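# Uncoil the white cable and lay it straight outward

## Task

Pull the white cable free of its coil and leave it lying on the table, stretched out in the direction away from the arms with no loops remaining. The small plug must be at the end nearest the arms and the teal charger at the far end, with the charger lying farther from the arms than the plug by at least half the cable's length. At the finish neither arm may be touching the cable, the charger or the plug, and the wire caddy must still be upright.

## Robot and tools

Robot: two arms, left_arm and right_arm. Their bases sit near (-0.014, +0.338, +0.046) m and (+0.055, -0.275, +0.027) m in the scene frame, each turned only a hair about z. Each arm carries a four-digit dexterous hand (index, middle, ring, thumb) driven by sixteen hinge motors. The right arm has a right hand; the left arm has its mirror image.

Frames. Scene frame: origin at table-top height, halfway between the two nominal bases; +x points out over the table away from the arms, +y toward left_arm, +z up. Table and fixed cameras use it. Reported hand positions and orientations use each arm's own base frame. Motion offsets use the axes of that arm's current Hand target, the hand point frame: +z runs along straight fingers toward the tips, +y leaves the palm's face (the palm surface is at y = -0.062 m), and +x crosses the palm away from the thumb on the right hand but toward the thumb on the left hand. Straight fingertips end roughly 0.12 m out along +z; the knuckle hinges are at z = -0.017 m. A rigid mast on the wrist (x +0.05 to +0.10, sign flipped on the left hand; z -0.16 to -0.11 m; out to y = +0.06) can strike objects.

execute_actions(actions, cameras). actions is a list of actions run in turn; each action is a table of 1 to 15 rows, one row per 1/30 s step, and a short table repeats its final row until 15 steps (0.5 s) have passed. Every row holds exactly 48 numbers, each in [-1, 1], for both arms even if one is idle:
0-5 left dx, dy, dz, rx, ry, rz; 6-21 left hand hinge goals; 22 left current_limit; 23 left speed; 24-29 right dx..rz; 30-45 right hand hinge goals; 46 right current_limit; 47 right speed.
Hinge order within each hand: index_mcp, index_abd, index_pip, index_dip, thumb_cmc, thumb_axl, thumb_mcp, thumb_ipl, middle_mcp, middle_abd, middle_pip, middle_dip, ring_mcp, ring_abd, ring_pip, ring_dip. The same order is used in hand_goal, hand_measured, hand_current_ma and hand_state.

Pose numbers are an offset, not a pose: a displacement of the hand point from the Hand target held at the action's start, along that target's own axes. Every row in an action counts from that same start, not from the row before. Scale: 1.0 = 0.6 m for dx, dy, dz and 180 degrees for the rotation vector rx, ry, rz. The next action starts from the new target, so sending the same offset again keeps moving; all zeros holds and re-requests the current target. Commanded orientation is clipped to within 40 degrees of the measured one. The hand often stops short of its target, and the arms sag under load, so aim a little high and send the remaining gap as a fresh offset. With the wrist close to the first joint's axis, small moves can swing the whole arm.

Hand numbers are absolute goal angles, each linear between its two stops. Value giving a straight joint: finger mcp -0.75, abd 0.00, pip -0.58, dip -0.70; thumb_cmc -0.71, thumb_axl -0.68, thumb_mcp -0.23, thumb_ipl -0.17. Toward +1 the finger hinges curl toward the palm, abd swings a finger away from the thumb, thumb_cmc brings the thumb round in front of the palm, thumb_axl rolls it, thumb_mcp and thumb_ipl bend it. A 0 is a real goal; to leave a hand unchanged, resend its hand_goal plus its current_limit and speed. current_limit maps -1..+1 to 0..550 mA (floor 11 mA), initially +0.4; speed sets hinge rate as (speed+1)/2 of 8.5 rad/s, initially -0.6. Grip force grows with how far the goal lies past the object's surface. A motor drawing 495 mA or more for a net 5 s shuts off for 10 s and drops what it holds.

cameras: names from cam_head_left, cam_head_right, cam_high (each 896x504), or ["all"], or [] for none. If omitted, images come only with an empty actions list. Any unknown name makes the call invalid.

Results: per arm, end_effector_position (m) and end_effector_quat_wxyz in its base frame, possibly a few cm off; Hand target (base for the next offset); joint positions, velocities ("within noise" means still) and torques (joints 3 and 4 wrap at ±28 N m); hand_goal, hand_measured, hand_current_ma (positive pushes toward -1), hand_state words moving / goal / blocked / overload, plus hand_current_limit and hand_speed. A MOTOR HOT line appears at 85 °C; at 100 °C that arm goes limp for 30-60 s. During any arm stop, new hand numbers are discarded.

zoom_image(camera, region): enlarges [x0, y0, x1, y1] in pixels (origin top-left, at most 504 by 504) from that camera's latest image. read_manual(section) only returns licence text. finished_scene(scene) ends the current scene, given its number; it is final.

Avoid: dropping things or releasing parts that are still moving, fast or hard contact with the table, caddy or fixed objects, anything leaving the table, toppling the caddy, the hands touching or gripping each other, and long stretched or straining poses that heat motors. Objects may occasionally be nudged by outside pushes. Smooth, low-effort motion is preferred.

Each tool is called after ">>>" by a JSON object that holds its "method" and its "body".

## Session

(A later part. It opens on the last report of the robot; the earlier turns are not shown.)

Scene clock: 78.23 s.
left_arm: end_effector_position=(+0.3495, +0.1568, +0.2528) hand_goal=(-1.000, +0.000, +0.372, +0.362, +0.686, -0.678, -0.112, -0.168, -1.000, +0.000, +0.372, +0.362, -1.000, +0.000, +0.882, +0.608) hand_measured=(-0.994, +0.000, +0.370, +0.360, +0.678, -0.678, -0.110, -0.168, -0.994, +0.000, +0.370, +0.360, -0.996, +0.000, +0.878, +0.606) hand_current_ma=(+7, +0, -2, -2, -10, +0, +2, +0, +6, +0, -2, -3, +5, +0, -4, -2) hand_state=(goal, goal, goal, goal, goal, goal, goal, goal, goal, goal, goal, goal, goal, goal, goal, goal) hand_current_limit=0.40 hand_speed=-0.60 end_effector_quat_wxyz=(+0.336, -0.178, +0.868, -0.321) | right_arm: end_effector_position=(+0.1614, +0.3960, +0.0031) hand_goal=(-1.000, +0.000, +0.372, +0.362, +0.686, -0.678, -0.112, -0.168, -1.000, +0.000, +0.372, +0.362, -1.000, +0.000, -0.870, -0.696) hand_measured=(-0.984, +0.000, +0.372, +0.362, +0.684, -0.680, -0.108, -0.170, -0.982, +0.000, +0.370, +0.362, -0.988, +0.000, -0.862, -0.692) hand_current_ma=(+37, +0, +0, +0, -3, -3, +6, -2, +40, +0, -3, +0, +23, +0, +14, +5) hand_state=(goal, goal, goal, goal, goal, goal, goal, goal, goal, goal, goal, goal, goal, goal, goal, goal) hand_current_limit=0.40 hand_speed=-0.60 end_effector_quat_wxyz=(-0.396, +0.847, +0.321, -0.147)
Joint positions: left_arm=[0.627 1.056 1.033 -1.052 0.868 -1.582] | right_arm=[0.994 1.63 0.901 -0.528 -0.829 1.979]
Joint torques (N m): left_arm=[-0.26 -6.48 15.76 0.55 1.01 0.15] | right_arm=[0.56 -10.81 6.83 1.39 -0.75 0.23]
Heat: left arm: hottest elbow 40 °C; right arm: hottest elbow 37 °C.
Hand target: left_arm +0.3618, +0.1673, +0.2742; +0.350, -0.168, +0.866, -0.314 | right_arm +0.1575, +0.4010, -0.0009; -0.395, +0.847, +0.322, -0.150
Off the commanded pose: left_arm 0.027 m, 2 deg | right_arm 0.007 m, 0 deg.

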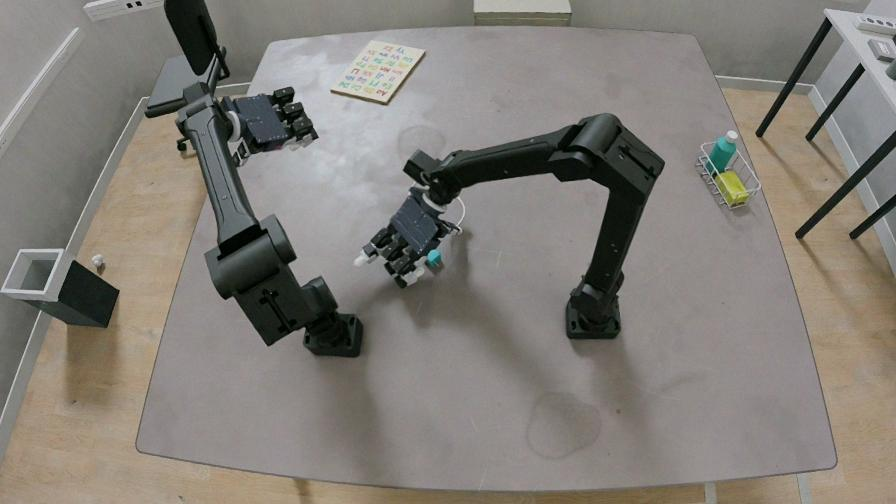

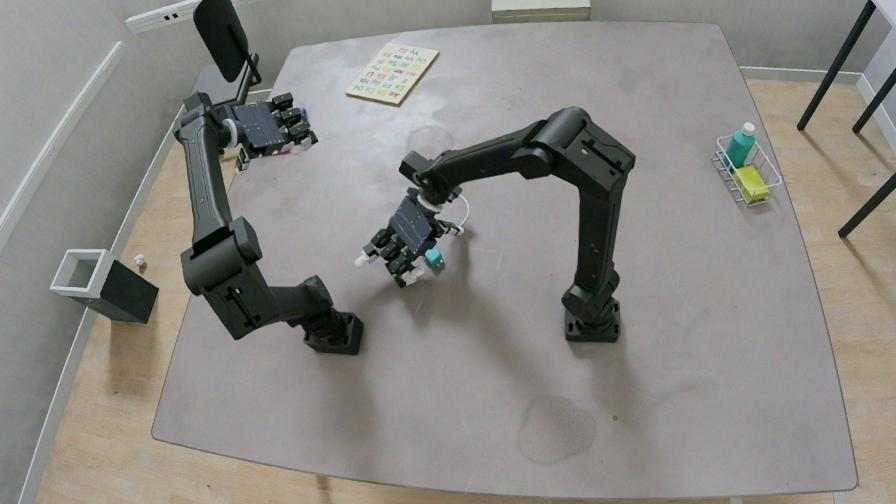

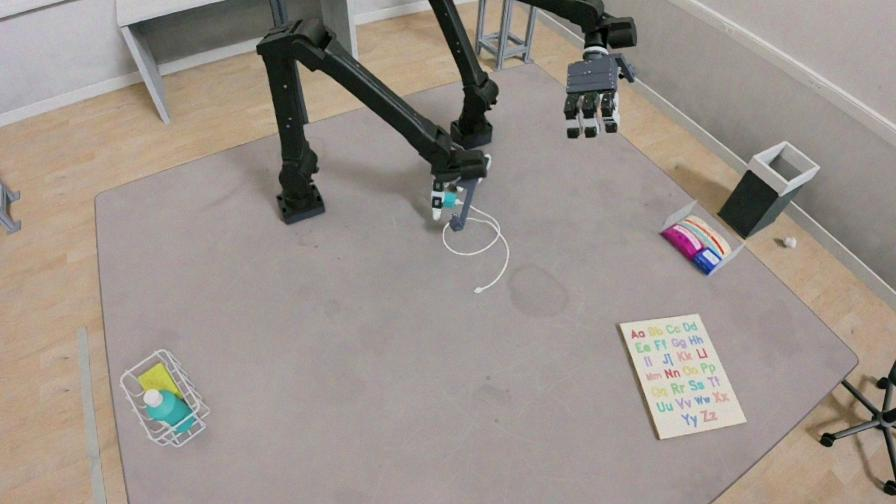

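>>> {"method": "execute_actions", "body": {"actions": [[[0,0,0,0,0,0,-1,0,0.372,0.362,0.686,-0.678,-0.112,-0.168,-1,0,0.372,0.362,-1,0,0.883,0.609,0.4,-0.6,-0.003,0.022,-0.0262,0,0,0,-0.93,0,0.372,0.362,0.686,-0.678,0.25,-0.168,-0.93,0,0.372,0.362,-1,0,-0.87,-0.696,0.2,-0.8]],[[0,0,0,0,0,0,-1,0,0.372,0.362,0.686,-0.678,-0.112,-0.168,-1,0,0.372,0.362,-1,0,0.883,0.609,0.4,-0.6,0,0,0,0,0,0,-0.9,0,0.372,0.362,0.686,-0.678,0.4,-0.168,-0.9,0,0.372,0.362,-1,0,-0.87,-0.696,0,-0.85]],[[0,0,0,0,0,0,-1,0,0.372,0.362,0.686,-0.678,-0.112,-0.168,-1,0,0.372,0.362,-1,0,0.883,0.609,0.4,-0.6,0,0,0,0,0,0,-0.863,0,0.372,0.362,0.686,-0.678,0.47,-0.168,-0.863,0,0.372,0.362,-1,0,-0.87,-0.696,0,-0.85]]], "cameras": ["cam_head_left","cam_high"]}}

>>> {"method": "zoom_image", "body": {"camera": "cam_head_left", "region": [380, 190, 480, 290]}}

>>> {"method": "zoom_image", "body": {"camera": "cam_high", "region": [400, 150, 500, 250]}}

Scene clock: 80.50 s.
left_arm: end_effector_position=(+0.3495, +0.1568, +0.2528) hand_goal=(-1.000, +0.000, +0.372, +0.362, +0.686, -0.678, -0.112, -0.168, -1.000, +0.000, +0.372, +0.362, -1.000, +0.000, +0.882, +0.608) hand_measured=(-0.994, +0.000, +0.370, +0.360, +0.678, -0.678, -0.110, -0.168, -0.994, +0.000, +0.370, +0.360, -0.996, +0.000, +0.878, +0.606) hand_current_ma=(+7, +0, -2, -2, -10, +0, +2, +0, +6, +0, -2, -3, +5, +0, -4, -2) hand_state=(goal, goal, goal, goal, goal, goal, goal, goal, goal, goal, goal, goal, goal, goal, goal, goal) hand_current_limit=0.40 hand_speed=-0.60 end_effector_quat_wxyz=(+0.336, -0.178, +0.868, -0.321) | right_arm: end_effector_position=(+0.1637, +0.3865, -0.0001) hand_goal=(-0.864, +0.000, +0.372, +0.362, +0.686, -0.678, +0.470, -0.168, -0.864, +0.000, +0.372, +0.362, -1.000, +0.000, -0.870, -0.696) hand_measured=(-0.862, +0.000, +0.372, +0.362, +0.676, -0.686, +0.426, -0.178, -0.868, +0.000, +0.368, +0.362, -0.988, +0.000, -0.862, -0.692) hand_current_ma=(+4, +0, -1, +0, -20, -20, -168, -29, -5, +0, -4, +0, +23, +0, +14, +5) hand_state=(goal, goal, goal, goal, goal, goal, blocked, goal, goal, goal, goal, goal, goal, goal, goal, goal) hand_current_limit=0.00 hand_speed=-0.85 end_effector_quat_wxyz=(-0.394, +0.846, +0.325, -0.151)
Joint positions: left_arm=[0.627 1.056 1.033 -1.052 0.868 -1.582] | right_arm=[0.976 1.63 0.893 -0.555 -0.837 1.939]
Joint torques (N m): left_arm=[-0.32 -6.12 15.82 0.59 1.02 0.15] | right_arm=[-1.49 -11.52 6.65 0.5 -1 -0.01]
Heat: left arm: hottest elbow 40 °C; right arm: hottest elbow 37 °C.
Hand target: left_arm +0.3618, +0.1673, +0.2742; +0.350, -0.168, +0.866, -0.314 | right_arm +0.1699, +0.3846, -0.0008; -0.395, +0.847, +0.322, -0.150
Off the commanded pose: left_arm 0.027 m, 2 deg | right_arm 0.006 m, 0 deg.
Images, in order (width x height): cam_head_left 896x504, cam_high 896x504.

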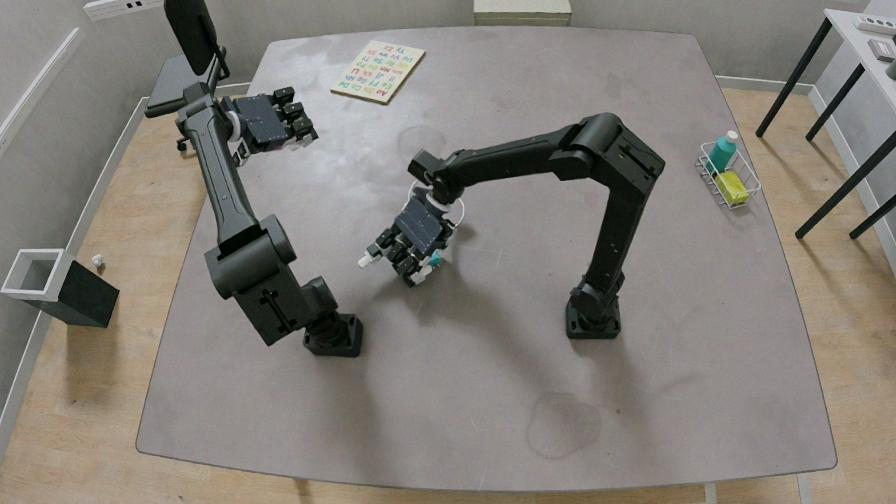

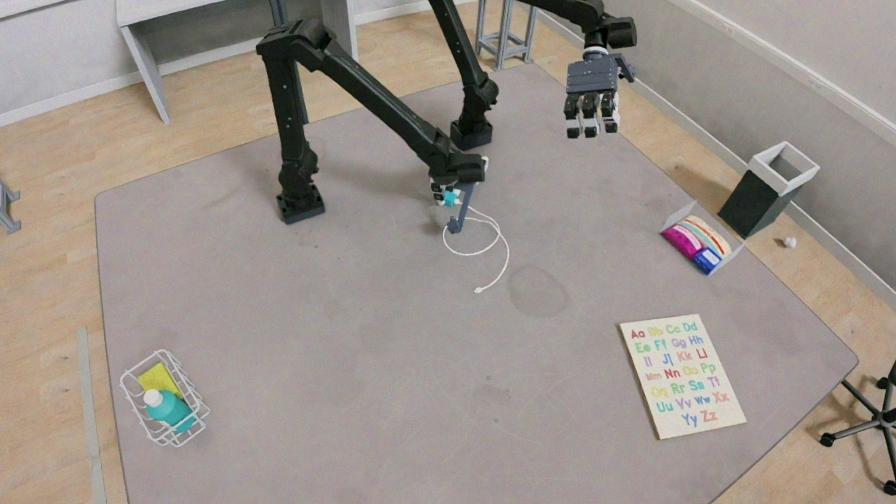

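Scaled by 5.040 from the camera's 896x504 image, which has a finer 1280x720 frame.

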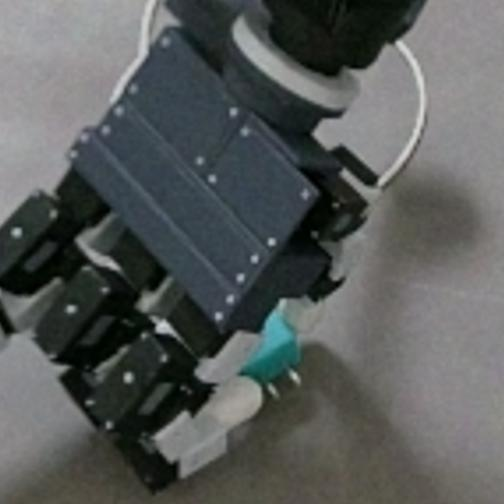

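Scaled by 5.040 from the camera's 896x504 image, which has a finer 1280x720 frame.

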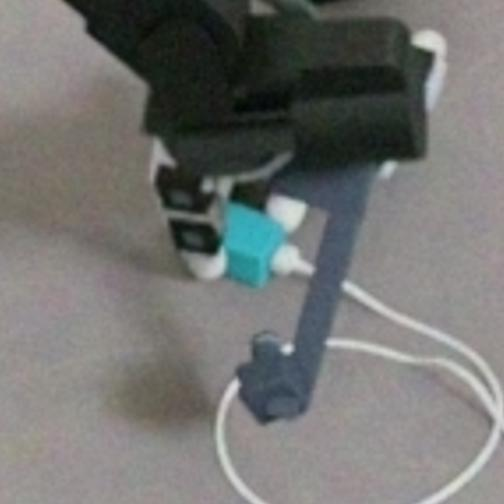

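>>> {"method": "execute_actions", "body": {"actions": [[[0,0,0,0,0,0,-1,0,0.372,0.362,0.686,-0.678,-0.112,-0.168,-1,0,0.372,0.362,-1,0,0.883,0.609,0.4,-0.6,0,0,0,0,0,0,-0.74,0,0.40,0.40,0.686,-0.678,0.56,-0.10,-0.74,0,0.40,0.40,-1,0,-0.87,-0.696,0.3,-0.85]],[[0,0,0,0,0,0,-1,0,0.372,0.362,0.686,-0.678,-0.112,-0.168,-1,0,0.372,0.362,-1,0,0.883,0.609,0.4,-0.6,0,-0.0447,-0.0375,0,0,0,-0.74,0,0.40,0.40,0.686,-0.678,0.56,-0.10,-0.74,0,0.40,0.40,-1,0,-0.87,-0.696,0.35,-0.85]]], "cameras": ["cam_head_left","cam_high"]}}

>>> {"method": "zoom_image", "body": {"camera": "cam_head_left", "region": [380, 190, 480, 290]}}

>>> {"method": "zoom_image", "body": {"camera": "cam_high", "region": [400, 150, 500, 250]}}

Scene clock: 82.10 s.
left_arm: end_effector_position=(+0.3495, +0.1568, +0.2528) hand_goal=(-1.000, +0.000, +0.372, +0.362, +0.686, -0.678, -0.112, -0.168, -1.000, +0.000, +0.372, +0.362, -1.000, +0.000, +0.882, +0.608) hand_measured=(-0.994, +0.000, +0.370, +0.360, +0.678, -0.678, -0.110, -0.168, -0.994, +0.000, +0.370, +0.360, -0.996, +0.000, +0.878, +0.606) hand_current_ma=(+7, +0, -2, -2, -10, +0, +2, +0, +6, +0, -2, -3, +5, +0, -4, -2) hand_state=(goal, goal, goal, goal, goal, goal, goal, goal, goal, goal, goal, goal, goal, goal, goal, goal) hand_current_limit=0.40 hand_speed=-0.60 end_effector_quat_wxyz=(+0.336, -0.178, +0.868, -0.321) | right_arm: end_effector_position=(+0.1525, +0.3698, +0.0137) hand_goal=(-0.740, +0.000, +0.400, +0.400, +0.686, -0.678, +0.560, -0.100, -0.740, +0.000, +0.400, +0.400, -1.000, +0.000, -0.870, -0.696) hand_measured=(-0.818, +0.000, +0.372, +0.394, +0.664, -0.696, +0.428, -0.170, -0.820, +0.000, +0.370, +0.390, -0.988, +0.000, -0.862, -0.692) hand_current_ma=(-276, +0, -67, -9, -52, -51, -371, -330, -292, +0, -76, -21, +23, +0, +14, +5) hand_state=(blocked, goal, blocked, goal, blocked, goal, blocked, blocked, blocked, goal, blocked, goal, goal, goal, goal, goal) hand_current_limit=0.35 hand_speed=-0.85 end_effector_quat_wxyz=(-0.378, +0.853, +0.314, -0.174)
Joint positions: left_arm=[0.627 1.056 1.033 -1.052 0.868 -1.582] | right_arm=[0.976 1.591 0.893 -0.655 -0.837 1.939]
Joint torques (N m): left_arm=[-0.44 -6.53 15.82 0.65 1 0.16] | right_arm=[-1.49 -13.33 9.14 0.34 -0.98 0.01]
Heat: left arm: hottest elbow 40 °C; right arm: hottest elbow 37 °C.
Hand target: left_arm +0.3618, +0.1673, +0.2742; +0.350, -0.168, +0.866, -0.314 | right_arm +0.1698, +0.3845, +0.0342; -0.395, +0.847, +0.322, -0.150
Off the commanded pose: left_arm 0.027 m, 2 deg | right_arm 0.031 m, 4 deg.
Images, in order (width x height): cam_head_left 896x504, cam_high 896x504.

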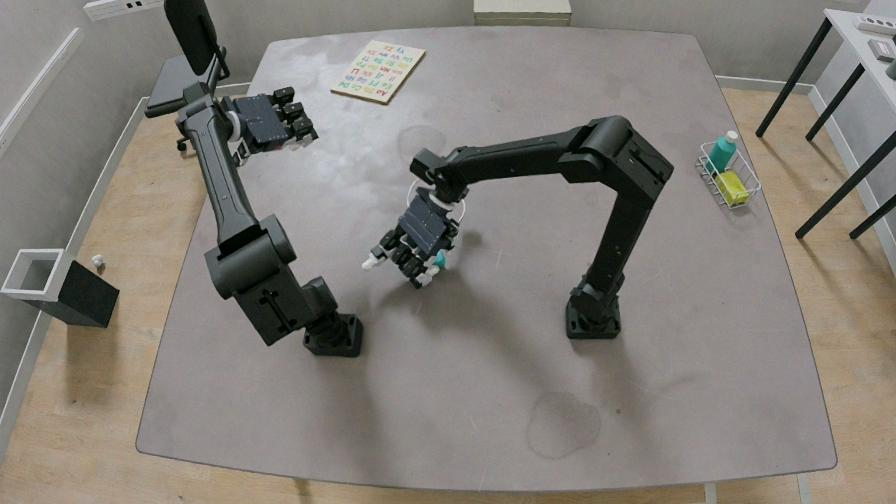

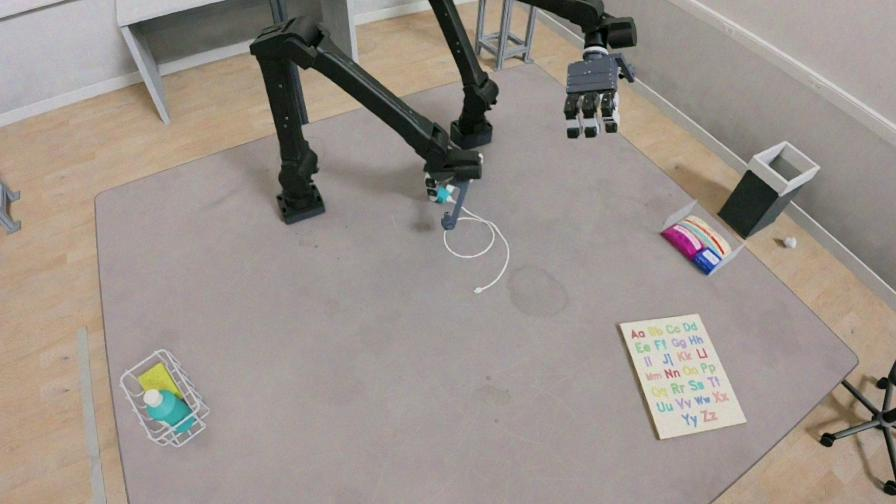

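Scaled by 5.040 from the camera's 896x504 image, which has a finer 1280x720 frame.

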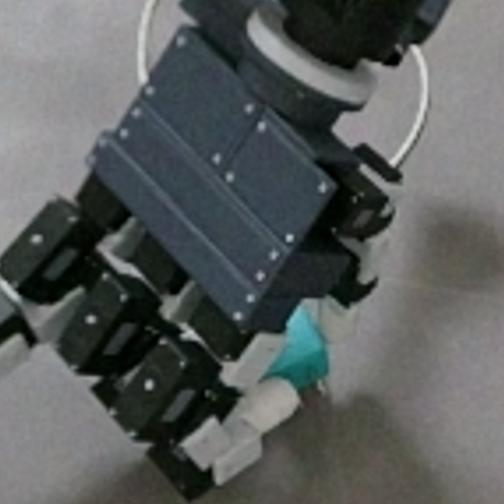

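Scaled by 5.040 from the camera's 896x504 image, which has a finer 1280x720 frame.

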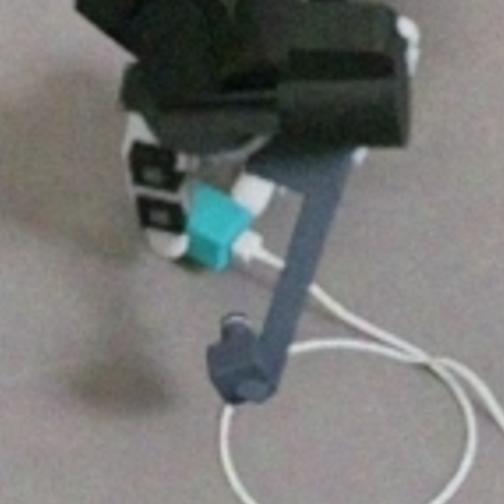

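>>> {"method": "execute_actions", "body": {"actions": [[[0,0,0,0,0,0,-1,0,0.372,0.362,0.686,-0.678,-0.112,-0.168,-1,0,0.372,0.362,-1,0,0.883,0.609,0.4,-0.6,-0.0101,-0.0585,-0.0491,-0.0021,-0.0065,-0.0171,-0.74,0,0.40,0.40,0.686,-0.678,0.56,-0.10,-0.74,0,0.40,0.40,-1,0,-0.87,-0.696,0.35,-0.85]],[[0,0,0,0,0,0,-1,0,0.372,0.362,0.686,-0.678,-0.112,-0.168,-1,0,0.372,0.362,-1,0,0.883,0.609,0.4,-0.6,-0.0085,-0.0463,-0.0362,-0.0225,-0.0111,-0.0554,-0.74,0,0.40,0.40,0.686,-0.678,0.56,-0.10,-0.74,0,0.40,0.40,-1,0,-0.87,-0.696,0.35,-0.85]],[[0,0,0,0,0,0,-1,0,0.372,0.362,0.686,-0.678,-0.112,-0.168,-1,0,0.372,0.362,-1,0,0.883,0.609,0.4,-0.6,-0.0028,-0.0387,-0.0333,-0.0257,-0.0157,-0.0687,-0.74,0,0.40,0.40,0.686,-0.678,0.56,-0.10,-0.74,0,0.40,0.40,-1,0,-0.87,-0.696,0.35,-0.85]],[[0,0,0,0,0,0,-1,0,0.372,0.362,0.686,-0.678,-0.112,-0.168,-1,0,0.372,0.362,-1,0,0.883,0.609,0.4,-0.6,0.0013,-0.0307,-0.03,-0.0324,-0.0239,-0.0829,-0.74,0,0.40,0.40,0.686,-0.678,0.56,-0.10,-0.74,0,0.40,0.40,-1,0,-0.87,-0.696,0.35,-0.85]],[[0,0,0,0,0,0,-1,0,0.372,0.362,0.686,-0.678,-0.112,-0.168,-1,0,0.372,0.362,-1,0,0.883,0.609,0.4,-0.6,0.0037,-0.0223,-0.0265,-0.0277,-0.0292,-0.0817,-0.74,0,0.40,0.40,0.686,-0.678,0.56,-0.10,-0.74,0,0.40,0.40,-1,0,-0.87,-0.696,0.35,-0.85]]], "cameras": ["cam_head_left","cam_high"]}}

>>> {"method": "zoom_image", "body": {"camera": "cam_high", "region": [400, 110, 540, 310]}}

Scene clock: 98.33 s.
left_arm: end_effector_position=(+0.3495, +0.1568, +0.2528) hand_goal=(-1.000, +0.000, +0.372, +0.362, +0.686, -0.678, -0.112, -0.168, -1.000, +0.000, +0.372, +0.362, -1.000, +0.000, +0.882, +0.608) hand_measured=(-0.994, +0.000, +0.370, +0.360, +0.678, -0.678, -0.110, -0.168, -0.994, +0.000, +0.370, +0.360, -0.996, +0.000, +0.878, +0.606) hand_current_ma=(+7, +0, -2, -2, -10, +0, +2, +0, +6, +0, -2, -3, +5, +0, -4, -2) hand_state=(goal, goal, goal, goal, goal, goal, goal, goal, goal, goal, goal, goal, goal, goal, goal, goal) hand_current_limit=0.40 hand_speed=-0.60 end_effector_quat_wxyz=(+0.336, -0.178, +0.868, -0.321) | right_arm: end_effector_position=(+0.1401, +0.3492, +0.1624) hand_goal=(-0.740, +0.000, +0.400, +0.400, +0.686, -0.678, +0.560, -0.100, -0.740, +0.000, +0.400, +0.400, -1.000, +0.000, -0.870, -0.696) hand_measured=(-0.816, +0.000, +0.372, +0.394, +0.664, -0.696, +0.428, -0.170, -0.820, +0.000, +0.370, +0.390, -0.988, +0.000, -0.864, -0.692) hand_current_ma=(-273, +0, -67, -9, -53, -51, -371, -330, -288, +0, -78, -21, +23, +0, +12, +4) hand_state=(blocked, goal, blocked, goal, blocked, goal, blocked, blocked, blocked, goal, blocked, goal, goal, goal, goal, goal) hand_current_limit=0.35 hand_speed=-0.85 end_effector_quat_wxyz=(-0.213, +0.648, +0.731, -0.031)
Joint positions: left_arm=[0.627 1.056 1.033 -1.052 0.868 -1.582] | right_arm=[1.21 1.229 1.01 -1.25 -0.423 1.111]
Joint torques (N m): left_arm=[-0.38 -6.48 15.82 0.64 1.02 0.16] | right_arm=[0.15 -8.53 11.84 0.31 -0.33 -0.04]
Heat: left arm: hottest elbow 41 °C; right arm: hottest elbow 38 °C.
Hand target: left_arm +0.3618, +0.1673, +0.2742; +0.350, -0.168, +0.866, -0.314 | right_arm +0.1440, +0.3676, +0.1901; -0.223, +0.633, +0.741, -0.003
Off the commanded pose: left_arm 0.027 m, 2 deg | right_arm 0.034 m, 4 deg.
Images, in order (width x height): cam_head_left 896x504, cam_high 896x504.

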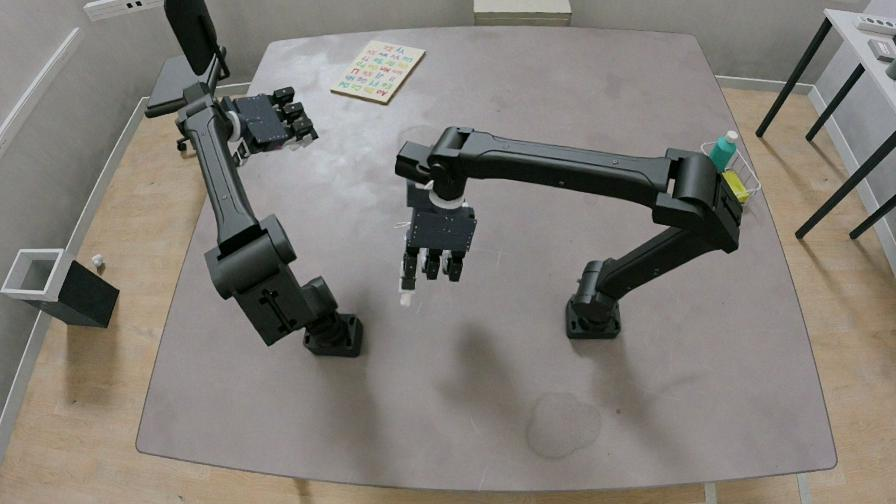

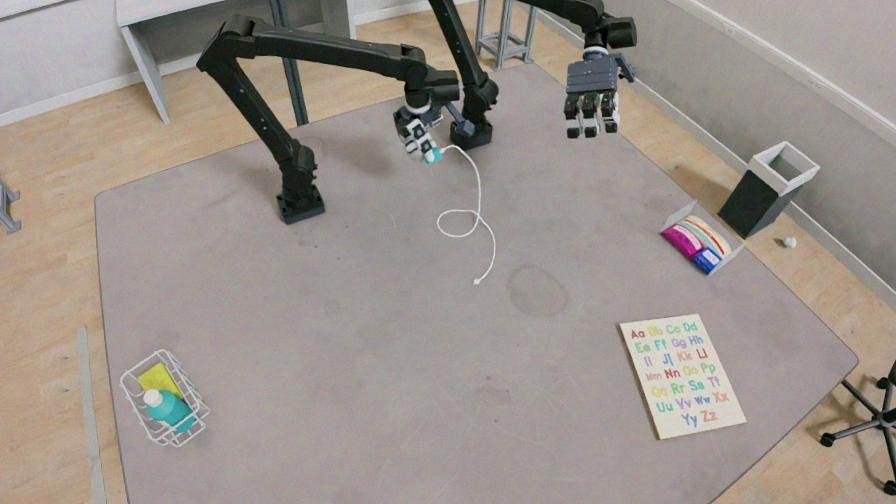

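Scaled by 2.520 from the camera's 896x504 image, which has a finer 1280x720 frame.

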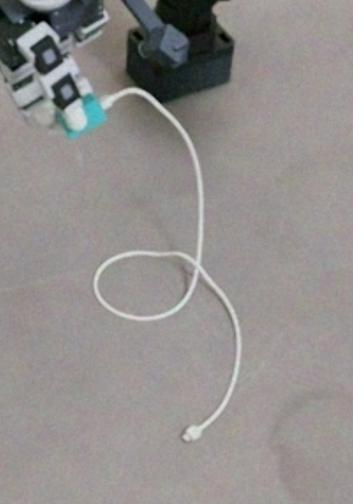

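>>> {"method": "execute_actions", "body": {"actions": [[[0,0,0,0,0,0,-1,0,0.372,0.362,0.686,-0.678,-0.112,-0.168,-1,0,0.372,0.362,-1,0,0.883,0.609,0.4,-0.6,0.0037,-0.0165,-0.0212,-0.0213,-0.0342,-0.0809,-0.74,0,0.40,0.40,0.686,-0.678,0.56,-0.10,-0.74,0,0.40,0.40,-1,0,-0.87,-0.696,0.35,-0.85]],[[0,0,0,0,0,0,-1,0,0.372,0.362,0.686,-0.678,-0.112,-0.168,-1,0,0.372,0.362,-1,0,0.883,0.609,0.4,-0.6,0.0062,-0.0163,-0.0132,-0.0173,-0.035,-0.0878,-0.74,0,0.40,0.40,0.686,-0.678,0.56,-0.10,-0.74,0,0.40,0.40,-1,0,-0.87,-0.696,0.35,-0.85]],[[0,0,0,0,0,0,-1,0,0.372,0.362,0.686,-0.678,-0.112,-0.168,-1,0,0.372,0.362,-1,0,0.883,0.609,0.4,-0.6,0.0127,-0.0062,-0.0142,-0.0085,-0.0382,-0.087,-0.74,0,0.40,0.40,0.686,-0.678,0.56,-0.10,-0.74,0,0.40,0.40,-1,0,-0.87,-0.696,0.35,-0.85]],[[0,0,0,0,0,0,-1,0,0.372,0.362,0.686,-0.678,-0.112,-0.168,-1,0,0.372,0.362,-1,0,0.883,0.609,0.4,-0.6,0.0117,-0.0027,-0.0075,-0.005,-0.0438,-0.09,-0.74,0,0.40,0.40,0.686,-0.678,0.56,-0.10,-0.74,0,0.40,0.40,-1,0,-0.87,-0.696,0.35,-0.85]],[[0,0,0,0,0,0,-1,0,0.372,0.362,0.686,-0.678,-0.112,-0.168,-1,0,0.372,0.362,-1,0,0.883,0.609,0.4,-0.6,0.0217,-0.0003,-0.0098,-0.0013,-0.0388,-0.0942,-0.74,0,0.40,0.40,0.686,-0.678,0.56,-0.10,-0.74,0,0.40,0.40,-1,0,-0.87,-0.696,0.35,-0.85]]], "cameras": ["cam_head_left","cam_high"]}}

>>> {"method": "zoom_image", "body": {"camera": "cam_high", "region": [400, 90, 540, 310]}}

Scene clock: 102.17 s.
left_arm: end_effector_position=(+0.3495, +0.1568, +0.2528) hand_goal=(-1.000, +0.000, +0.372, +0.362, +0.686, -0.678, -0.112, -0.168, -1.000, +0.000, +0.372, +0.362, -1.000, +0.000, +0.882, +0.608) hand_measured=(-0.994, +0.000, +0.370, +0.360, +0.678, -0.678, -0.110, -0.168, -0.994, +0.000, +0.370, +0.360, -0.996, +0.000, +0.878, +0.606) hand_current_ma=(+7, +0, -2, -2, -10, +0, +2, +0, +6, +0, -2, -3, +5, +0, -4, -2) hand_state=(goal, goal, goal, goal, goal, goal, goal, goal, goal, goal, goal, goal, goal, goal, goal, goal) hand_current_limit=0.40 hand_speed=-0.60 end_effector_quat_wxyz=(+0.336, -0.178, +0.868, -0.321) | right_arm: end_effector_position=(+0.1094, +0.3693, +0.2246) hand_goal=(-0.740, +0.000, +0.400, +0.400, +0.686, -0.678, +0.560, -0.100, -0.740, +0.000, +0.400, +0.400, -1.000, +0.000, -0.870, -0.696) hand_measured=(-0.816, +0.000, +0.372, +0.394, +0.664, -0.696, +0.428, -0.170, -0.820, +0.000, +0.368, +0.390, -0.990, +0.000, -0.864, -0.692) hand_current_ma=(-273, +0, -67, -9, -53, -51, -371, -330, -288, +0, -80, -21, +20, +0, +10, +4) hand_state=(blocked, goal, blocked, goal, blocked, goal, blocked, blocked, blocked, goal, blocked, goal, goal, goal, goal, goal) hand_current_limit=0.35 hand_speed=-0.85 end_effector_quat_wxyz=(+0.101, +0.031, +0.994, -0.006)
Joint positions: left_arm=[0.627 1.056 1.033 -1.052 0.868 -1.582] | right_arm=[1.411 1.102 1.011 -1.465 0.203 -0.1]
Joint torques (N m): left_arm=[-0.44 -6.59 15.8 0.65 1.03 0.18] | right_arm=[0.26 -7.06 8.59 0.39 0.41 -0.02]
Heat: left arm: hottest elbow 41 °C; right arm: hottest elbow 38 °C.
Hand target: left_arm +0.3618, +0.1673, +0.2742; +0.350, -0.168, +0.866, -0.314 | right_arm +0.1051, +0.3704, +0.2350; +0.103, +0.020, +0.994, +0.007
Off the commanded pose: left_arm 0.027 m, 2 deg | right_arm 0.011 m, 2 deg.
Images, in order (width x height): cam_head_left 896x504, cam_high 896x504.

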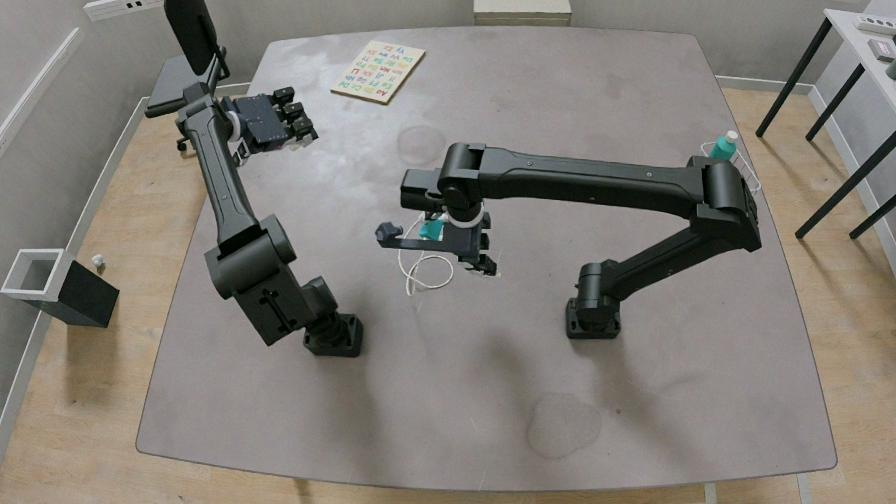

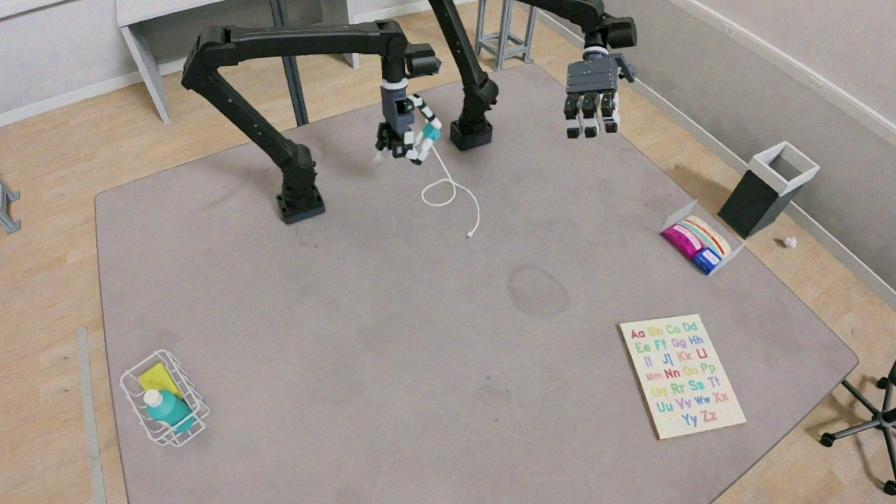

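Scaled by 2.291 from the camera's 896x504 image, which has a finer 1280x720 frame.

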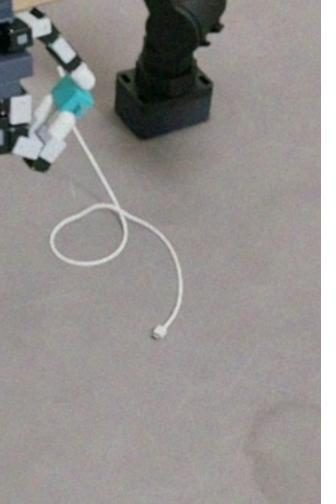

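>>> {"method": "execute_actions", "body": {"actions": [[[0,0,0,0,0,0,-1,0,0.372,0.362,0.686,-0.678,-0.112,-0.168,-1,0,0.372,0.362,-1,0,0.883,0.609,0.4,-0.6,0.0215,-0.003,-0.013,0.0067,-0.0382,-0.0964,-0.74,0,0.40,0.40,0.686,-0.678,0.56,-0.10,-0.74,0,0.40,0.40,-1,0,-0.87,-0.696,0.35,-0.85]],[[0,0,0,0,0,0,-1,0,0.372,0.362,0.686,-0.678,-0.112,-0.168,-1,0,0.372,0.362,-1,0,0.883,0.609,0.4,-0.6,0.0193,0.002,-0.0152,0.0091,-0.0398,-0.0978,-0.74,0,0.40,0.40,0.686,-0.678,0.56,-0.10,-0.74,0,0.40,0.40,-1,0,-0.87,-0.696,0.35,-0.85]],[[0,0,0,0,0,0,-1,0,0.372,0.362,0.686,-0.678,-0.112,-0.168,-1,0,0.372,0.362,-1,0,0.883,0.609,0.4,-0.6,0.0132,0.0043,-0.0252,0.0153,-0.0385,-0.0942,-0.74,0,0.40,0.40,0.686,-0.678,0.56,-0.10,-0.74,0,0.40,0.40,-1,0,-0.87,-0.696,0.35,-0.85]],[[0,0,0,0,0,0,-1,0,0.372,0.362,0.686,-0.678,-0.112,-0.168,-1,0,0.372,0.362,-1,0,0.883,0.609,0.4,-0.6,0.0053,0.0023,-0.0335,0.019,-0.0411,-0.0917,-0.74,0,0.40,0.40,0.686,-0.678,0.56,-0.10,-0.74,0,0.40,0.40,-1,0,-0.87,-0.696,0.35,-0.85]],[[0,0,0,0,0,0,-1,0,0.372,0.362,0.686,-0.678,-0.112,-0.168,-1,0,0.372,0.362,-1,0,0.883,0.609,0.4,-0.6,-0.0048,-0.0085,-0.0463,0.0191,-0.0401,-0.0679,-0.74,0,0.40,0.40,0.686,-0.678,0.56,-0.10,-0.74,0,0.40,0.40,-1,0,-0.87,-0.696,0.35,-0.85]]], "cameras": ["cam_head_left","cam_high"]}}

>>> {"method": "zoom_image", "body": {"camera": "cam_high", "region": [380, 70, 520, 270]}}

Scene clock: 105.97 s.
left_arm: end_effector_position=(+0.3495, +0.1568, +0.2528) hand_goal=(-1.000, +0.000, +0.372, +0.362, +0.686, -0.678, -0.112, -0.168, -1.000, +0.000, +0.372, +0.362, -1.000, +0.000, +0.882, +0.608) hand_measured=(-0.994, +0.000, +0.370, +0.360, +0.678, -0.678, -0.110, -0.168, -0.994, +0.000, +0.370, +0.360, -0.996, +0.000, +0.878, +0.606) hand_current_ma=(+7, +0, -2, -2, -10, +0, +2, +0, +6, +0, -2, -3, +5, +0, -4, -2) hand_state=(goal, goal, goal, goal, goal, goal, goal, goal, goal, goal, goal, goal, goal, goal, goal, goal) hand_current_limit=0.40 hand_speed=-0.60 end_effector_quat_wxyz=(+0.336, -0.178, +0.868, -0.321) | right_arm: end_effector_position=(+0.0415, +0.3460, +0.2653) hand_goal=(-0.740, +0.000, +0.400, +0.400, +0.686, -0.678, +0.560, -0.100, -0.740, +0.000, +0.400, +0.400, -1.000, +0.000, -0.870, -0.696) hand_measured=(-0.816, +0.000, +0.372, +0.394, +0.664, -0.696, +0.428, -0.170, -0.820, +0.000, +0.368, +0.390, -0.990, +0.000, -0.864, -0.692) hand_current_ma=(-273, +0, -67, -9, -53, -51, -371, -330, -288, +0, -80, -21, +21, +0, +10, +4) hand_state=(blocked, goal, blocked, goal, blocked, goal, blocked, blocked, blocked, goal, blocked, goal, goal, goal, goal, goal) hand_current_limit=0.35 hand_speed=-0.85 end_effector_quat_wxyz=(+0.352, -0.606, +0.691, -0.180)
Joint positions: left_arm=[0.627 1.056 1.033 -1.052 0.868 -1.582] | right_arm=[1.648 1.023 1.074 -1.445 0.798 -1.438]
Joint torques (N m): left_arm=[-0.62 -6.71 15.8 0.58 1.04 0.18] | right_arm=[0.32 -5.66 11.9 1.21 0.87 0.04]
Heat: left arm: hottest elbow 42 °C; right arm: hottest elbow 39 °C.
Hand target: left_arm +0.3618, +0.1673, +0.2742; +0.350, -0.168, +0.866, -0.314 | right_arm +0.0363, +0.3584, +0.2946; +0.372, -0.601, +0.692, -0.150
Off the commanded pose: left_arm 0.027 m, 2 deg | right_arm 0.032 m, 4 deg.
Images, in order (width x height): cam_head_left 896x504, cam_high 896x504.

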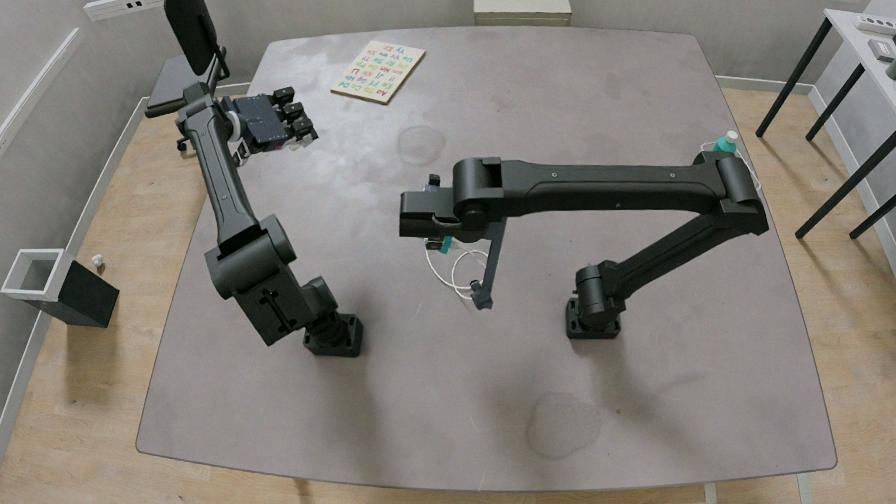

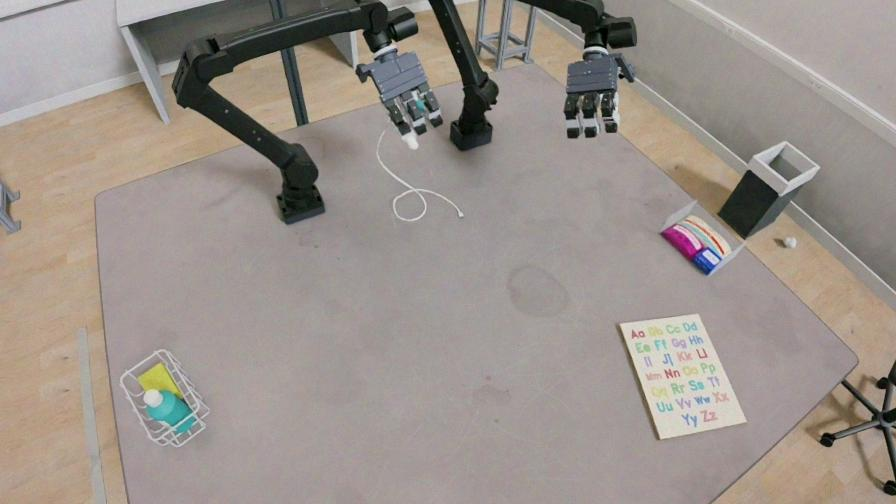

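Scaled by 2.520 from the camera's 896x504 image, which has a finer 1280x720 frame.

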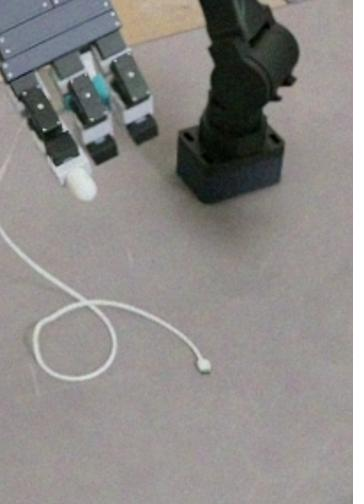

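>>> {"method": "execute_actions", "body": {"actions": [[[0,0,0,0,0,0,-1,0,0.372,0.362,0.686,-0.678,-0.112,-0.168,-1,0,0.372,0.362,-1,0,0.883,0.609,0.4,-0.6,-0.0133,-0.0243,-0.0562,0.0173,-0.039,-0.0251,-0.74,0,0.40,0.40,0.686,-0.678,0.56,-0.10,-0.74,0,0.40,0.40,-1,0,-0.87,-0.696,0.35,-0.85]],[[0,0,0,0,0,0,-1,0,0.372,0.362,0.686,-0.678,-0.112,-0.168,-1,0,0.372,0.362,-1,0,0.883,0.609,0.4,-0.6,-0.0293,-0.0523,-0.0727,-0.0048,-0.0331,0.023,-0.74,0,0.40,0.40,0.686,-0.678,0.56,-0.10,-0.74,0,0.40,0.40,-1,0,-0.87,-0.696,0.35,-0.85]],[[0,0,0,0,0,0,-1,0,0.372,0.362,0.686,-0.678,-0.112,-0.168,-1,0,0.372,0.362,-1,0,0.883,0.609,0.4,-0.6,-0.0233,-0.0603,-0.0702,-0.0046,-0.0308,0.0249,-0.74,0,0.40,0.40,0.686,-0.678,0.56,-0.10,-0.74,0,0.40,0.40,-1,0,-0.87,-0.696,0.35,-0.85]],[[0,0,0,0,0,0,-1,0,0.372,0.362,0.686,-0.678,-0.112,-0.168,-1,0,0.372,0.362,-1,0,0.883,0.609,0.4,-0.6,-0.0458,-0.0605,-0.068,-0.0048,-0.0297,0.0259,-0.74,0,0.40,0.40,0.686,-0.678,0.56,-0.10,-0.74,0,0.40,0.40,-1,0,-0.87,-0.696,0.35,-0.85]]], "cameras": ["cam_head_left","cam_high"]}}

>>> {"method": "zoom_image", "body": {"camera": "cam_high", "region": [340, 40, 480, 240]}}

Scene clock: 108.77 s.
left_arm: end_effector_position=(+0.3495, +0.1568, +0.2528) hand_goal=(-1.000, +0.000, +0.372, +0.362, +0.686, -0.678, -0.112, -0.168, -1.000, +0.000, +0.372, +0.362, -1.000, +0.000, +0.882, +0.608) hand_measured=(-0.994, +0.000, +0.370, +0.360, +0.678, -0.678, -0.110, -0.168, -0.994, +0.000, +0.370, +0.360, -0.996, +0.000, +0.878, +0.606) hand_current_ma=(+7, +0, -2, -2, -10, +0, +2, +0, +6, +0, -2, -3, +5, +0, -4, -2) hand_state=(goal, goal, goal, goal, goal, goal, goal, goal, goal, goal, goal, goal, goal, goal, goal, goal) hand_current_limit=0.40 hand_speed=-0.60 end_effector_quat_wxyz=(+0.336, -0.178, +0.868, -0.321) | right_arm: end_effector_position=(+0.0031, +0.3258, +0.4755) hand_goal=(-0.740, +0.000, +0.400, +0.400, +0.686, -0.678, +0.560, -0.100, -0.740, +0.000, +0.400, +0.400, -1.000, +0.000, -0.870, -0.696) hand_measured=(-0.816, +0.000, +0.372, +0.394, +0.664, -0.696, +0.428, -0.170, -0.820, +0.000, +0.368, +0.390, -0.990, +0.000, -0.864, -0.692) hand_current_ma=(-273, +0, -67, -9, -53, -51, -371, -330, -287, +0, -80, -21, +21, +0, +10, +4) hand_state=(blocked, goal, blocked, goal, blocked, goal, blocked, blocked, blocked, goal, blocked, goal, goal, goal, goal, goal) hand_current_limit=0.35 hand_speed=-0.85 end_effector_quat_wxyz=(+0.502, -0.578, +0.643, -0.007)
Joint positions: left_arm=[0.627 1.056 1.033 -1.052 0.868 -1.582] | right_arm=[1.812 0.825 1.376 -1.444 0.882 -1.553]
Joint torques (N m): left_arm=[-0.91 -6.07 15.87 0.58 1.02 0.15] | right_arm=[0.85 -0.56 11.48 1.26 1.01 0.19]
Heat: left arm: hottest elbow 42 °C; right arm: hottest elbow 39 °C.
Hand target: left_arm +0.3618, +0.1673, +0.2742; +0.350, -0.168, +0.866, -0.314 | right_arm -0.0020, +0.3253, +0.4997; +0.512, -0.571, +0.641, +0.011
Off the commanded pose: left_arm 0.027 m, 2 deg | right_arm 0.025 m, 3 deg.
Images, in order (width x height): cam_head_left 896x504, cam_high 896x504.

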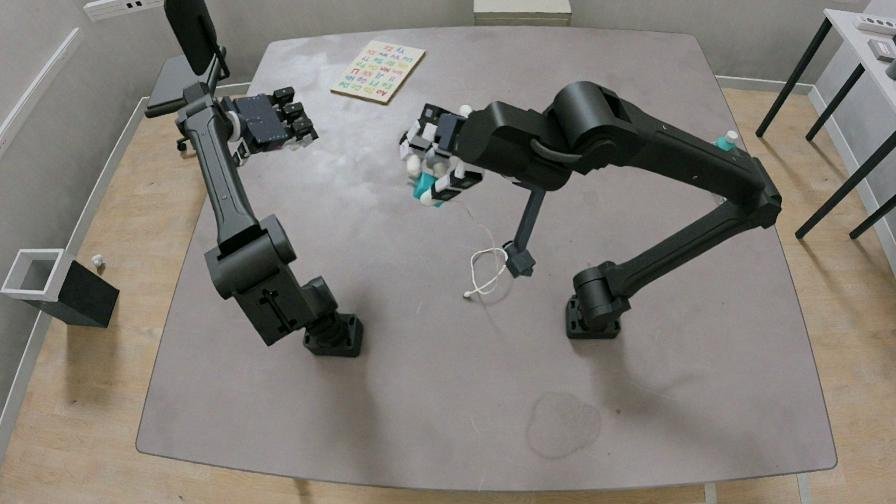

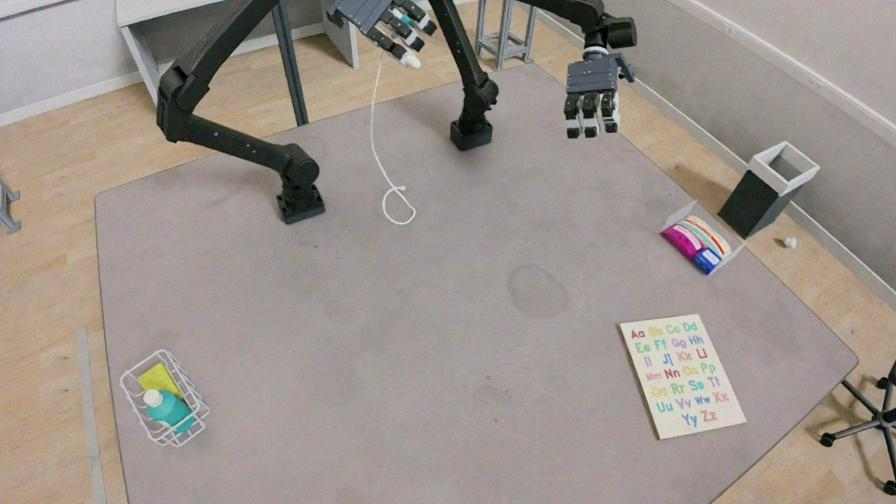

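Scaled by 2.520 from the camera's 896x504 image, which has a finer 1280x720 frame.

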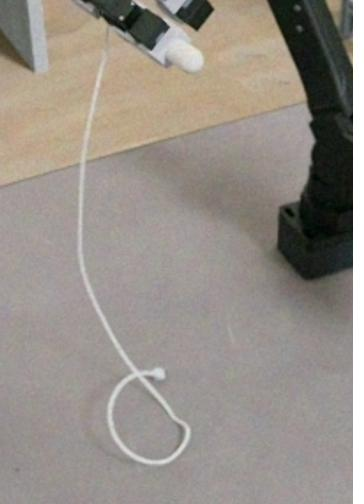

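>>> {"method": "execute_actions", "body": {"actions": [[[0,0,0,0,0,0,-1,0,0.372,0.362,0.686,-0.678,-0.112,-0.168,-1,0,0.372,0.362,-1,0,0.883,0.609,0.4,-0.6,-0.0608,-0.0598,-0.0528,-0.0012,-0.0259,0.0291,-0.74,0,0.40,0.40,0.686,-0.678,0.56,-0.10,-0.74,0,0.40,0.40,-1,0,-0.87,-0.696,0.35,-0.85]],[[0,0,0,0,0,0,-1,0,0.372,0.362,0.686,-0.678,-0.112,-0.168,-1,0,0.372,0.362,-1,0,0.883,0.609,0.4,-0.6,-0.0648,-0.057,-0.0532,-0.0018,-0.0296,0.0332,-0.74,0,0.40,0.40,0.686,-0.678,0.56,-0.10,-0.74,0,0.40,0.40,-1,0,-0.87,-0.696,0.35,-0.85]],[[0,0,0,0,0,0,-1,0,0.372,0.362,0.686,-0.678,-0.112,-0.168,-1,0,0.372,0.362,-1,0,0.883,0.609,0.4,-0.6,-0.0795,-0.0455,-0.041,-0.0014,-0.0292,0.0335,-0.74,0,0.40,0.40,0.686,-0.678,0.56,-0.10,-0.74,0,0.40,0.40,-1,0,-0.87,-0.696,0.35,-0.85]],[[0,0,0,0,0,0,-1,0,0.372,0.362,0.686,-0.678,-0.112,-0.168,-1,0,0.372,0.362,-1,0,0.883,0.609,0.4,-0.6,-0.0797,-0.0338,-0.0312,-0.0011,-0.0288,0.0338,-0.74,0,0.40,0.40,0.686,-0.678,0.56,-0.10,-0.74,0,0.40,0.40,-1,0,-0.87,-0.696,0.35,-0.85]]], "cameras": ["cam_head_left","cam_high"]}}

Scene clock: 111.73 s.
left_arm: end_effector_position=(+0.3495, +0.1568, +0.2528) hand_goal=(-1.000, +0.000, +0.372, +0.362, +0.686, -0.678, -0.112, -0.168, -1.000, +0.000, +0.372, +0.362, -1.000, +0.000, +0.882, +0.608) hand_measured=(-0.994, +0.000, +0.370, +0.360, +0.678, -0.678, -0.110, -0.168, -0.994, +0.000, +0.370, +0.360, -0.996, +0.000, +0.878, +0.606) hand_current_ma=(+7, +0, -2, -2, -10, +0, +2, +0, +6, +0, -2, -3, +5, +0, -4, -2) hand_state=(goal, goal, goal, goal, goal, goal, goal, goal, goal, goal, goal, goal, goal, goal, goal, goal) hand_current_limit=0.40 hand_speed=-0.60 end_effector_quat_wxyz=(+0.336, -0.178, +0.868, -0.321) | right_arm: end_effector_position=(+0.0014, +0.3031, +0.7117) hand_goal=(-0.740, +0.000, +0.400, +0.400, +0.686, -0.678, +0.560, -0.100, -0.740, +0.000, +0.400, +0.400, -1.000, +0.000, -0.870, -0.696) hand_measured=(-0.816, +0.000, +0.372, +0.394, +0.664, -0.696, +0.428, -0.170, -0.820, +0.000, +0.368, +0.390, -0.990, +0.002, -0.866, -0.694) hand_current_ma=(-273, +0, -67, -9, -53, -51, -371, -330, -287, +0, -80, -21, +18, +1, +7, +4) hand_state=(blocked, goal, blocked, goal, blocked, goal, blocked, blocked, blocked, goal, blocked, goal, goal, goal, goal, goal) hand_current_limit=0.35 hand_speed=-0.85 end_effector_quat_wxyz=(+0.593, -0.435, +0.648, +0.197)
Joint positions: left_arm=[0.627 1.056 1.033 -1.052 0.868 -1.582] | right_arm=[1.849 0.874 1.831 -1.319 0.904 -1.553]
Joint torques (N m): left_arm=[-0.62 -6.24 15.82 0.66 0.99 0.18] | right_arm=[0.85 2.08 9.39 2.81 0.56 0.16]
Heat: left arm: hottest elbow 42 °C; right arm: hottest elbow 39 °C.
Hand target: left_arm +0.3618, +0.1673, +0.2742; +0.350, -0.168, +0.866, -0.314 | right_arm -0.0027, +0.3001, +0.7345; +0.599, -0.424, +0.643, +0.220
Off the commanded pose: left_arm 0.027 m, 2 deg | right_arm 0.023 m, 3 deg.
Images, in order (width x height): cam_head_left 896x504, cam_high 896x504.

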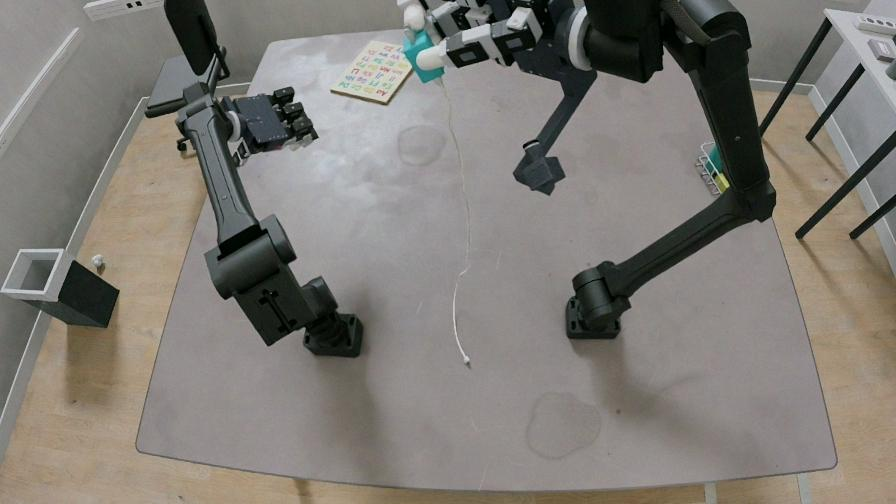

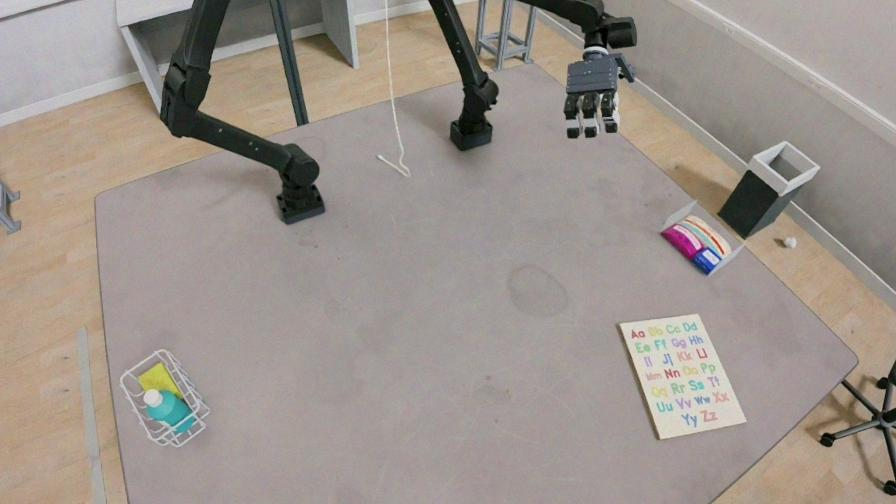

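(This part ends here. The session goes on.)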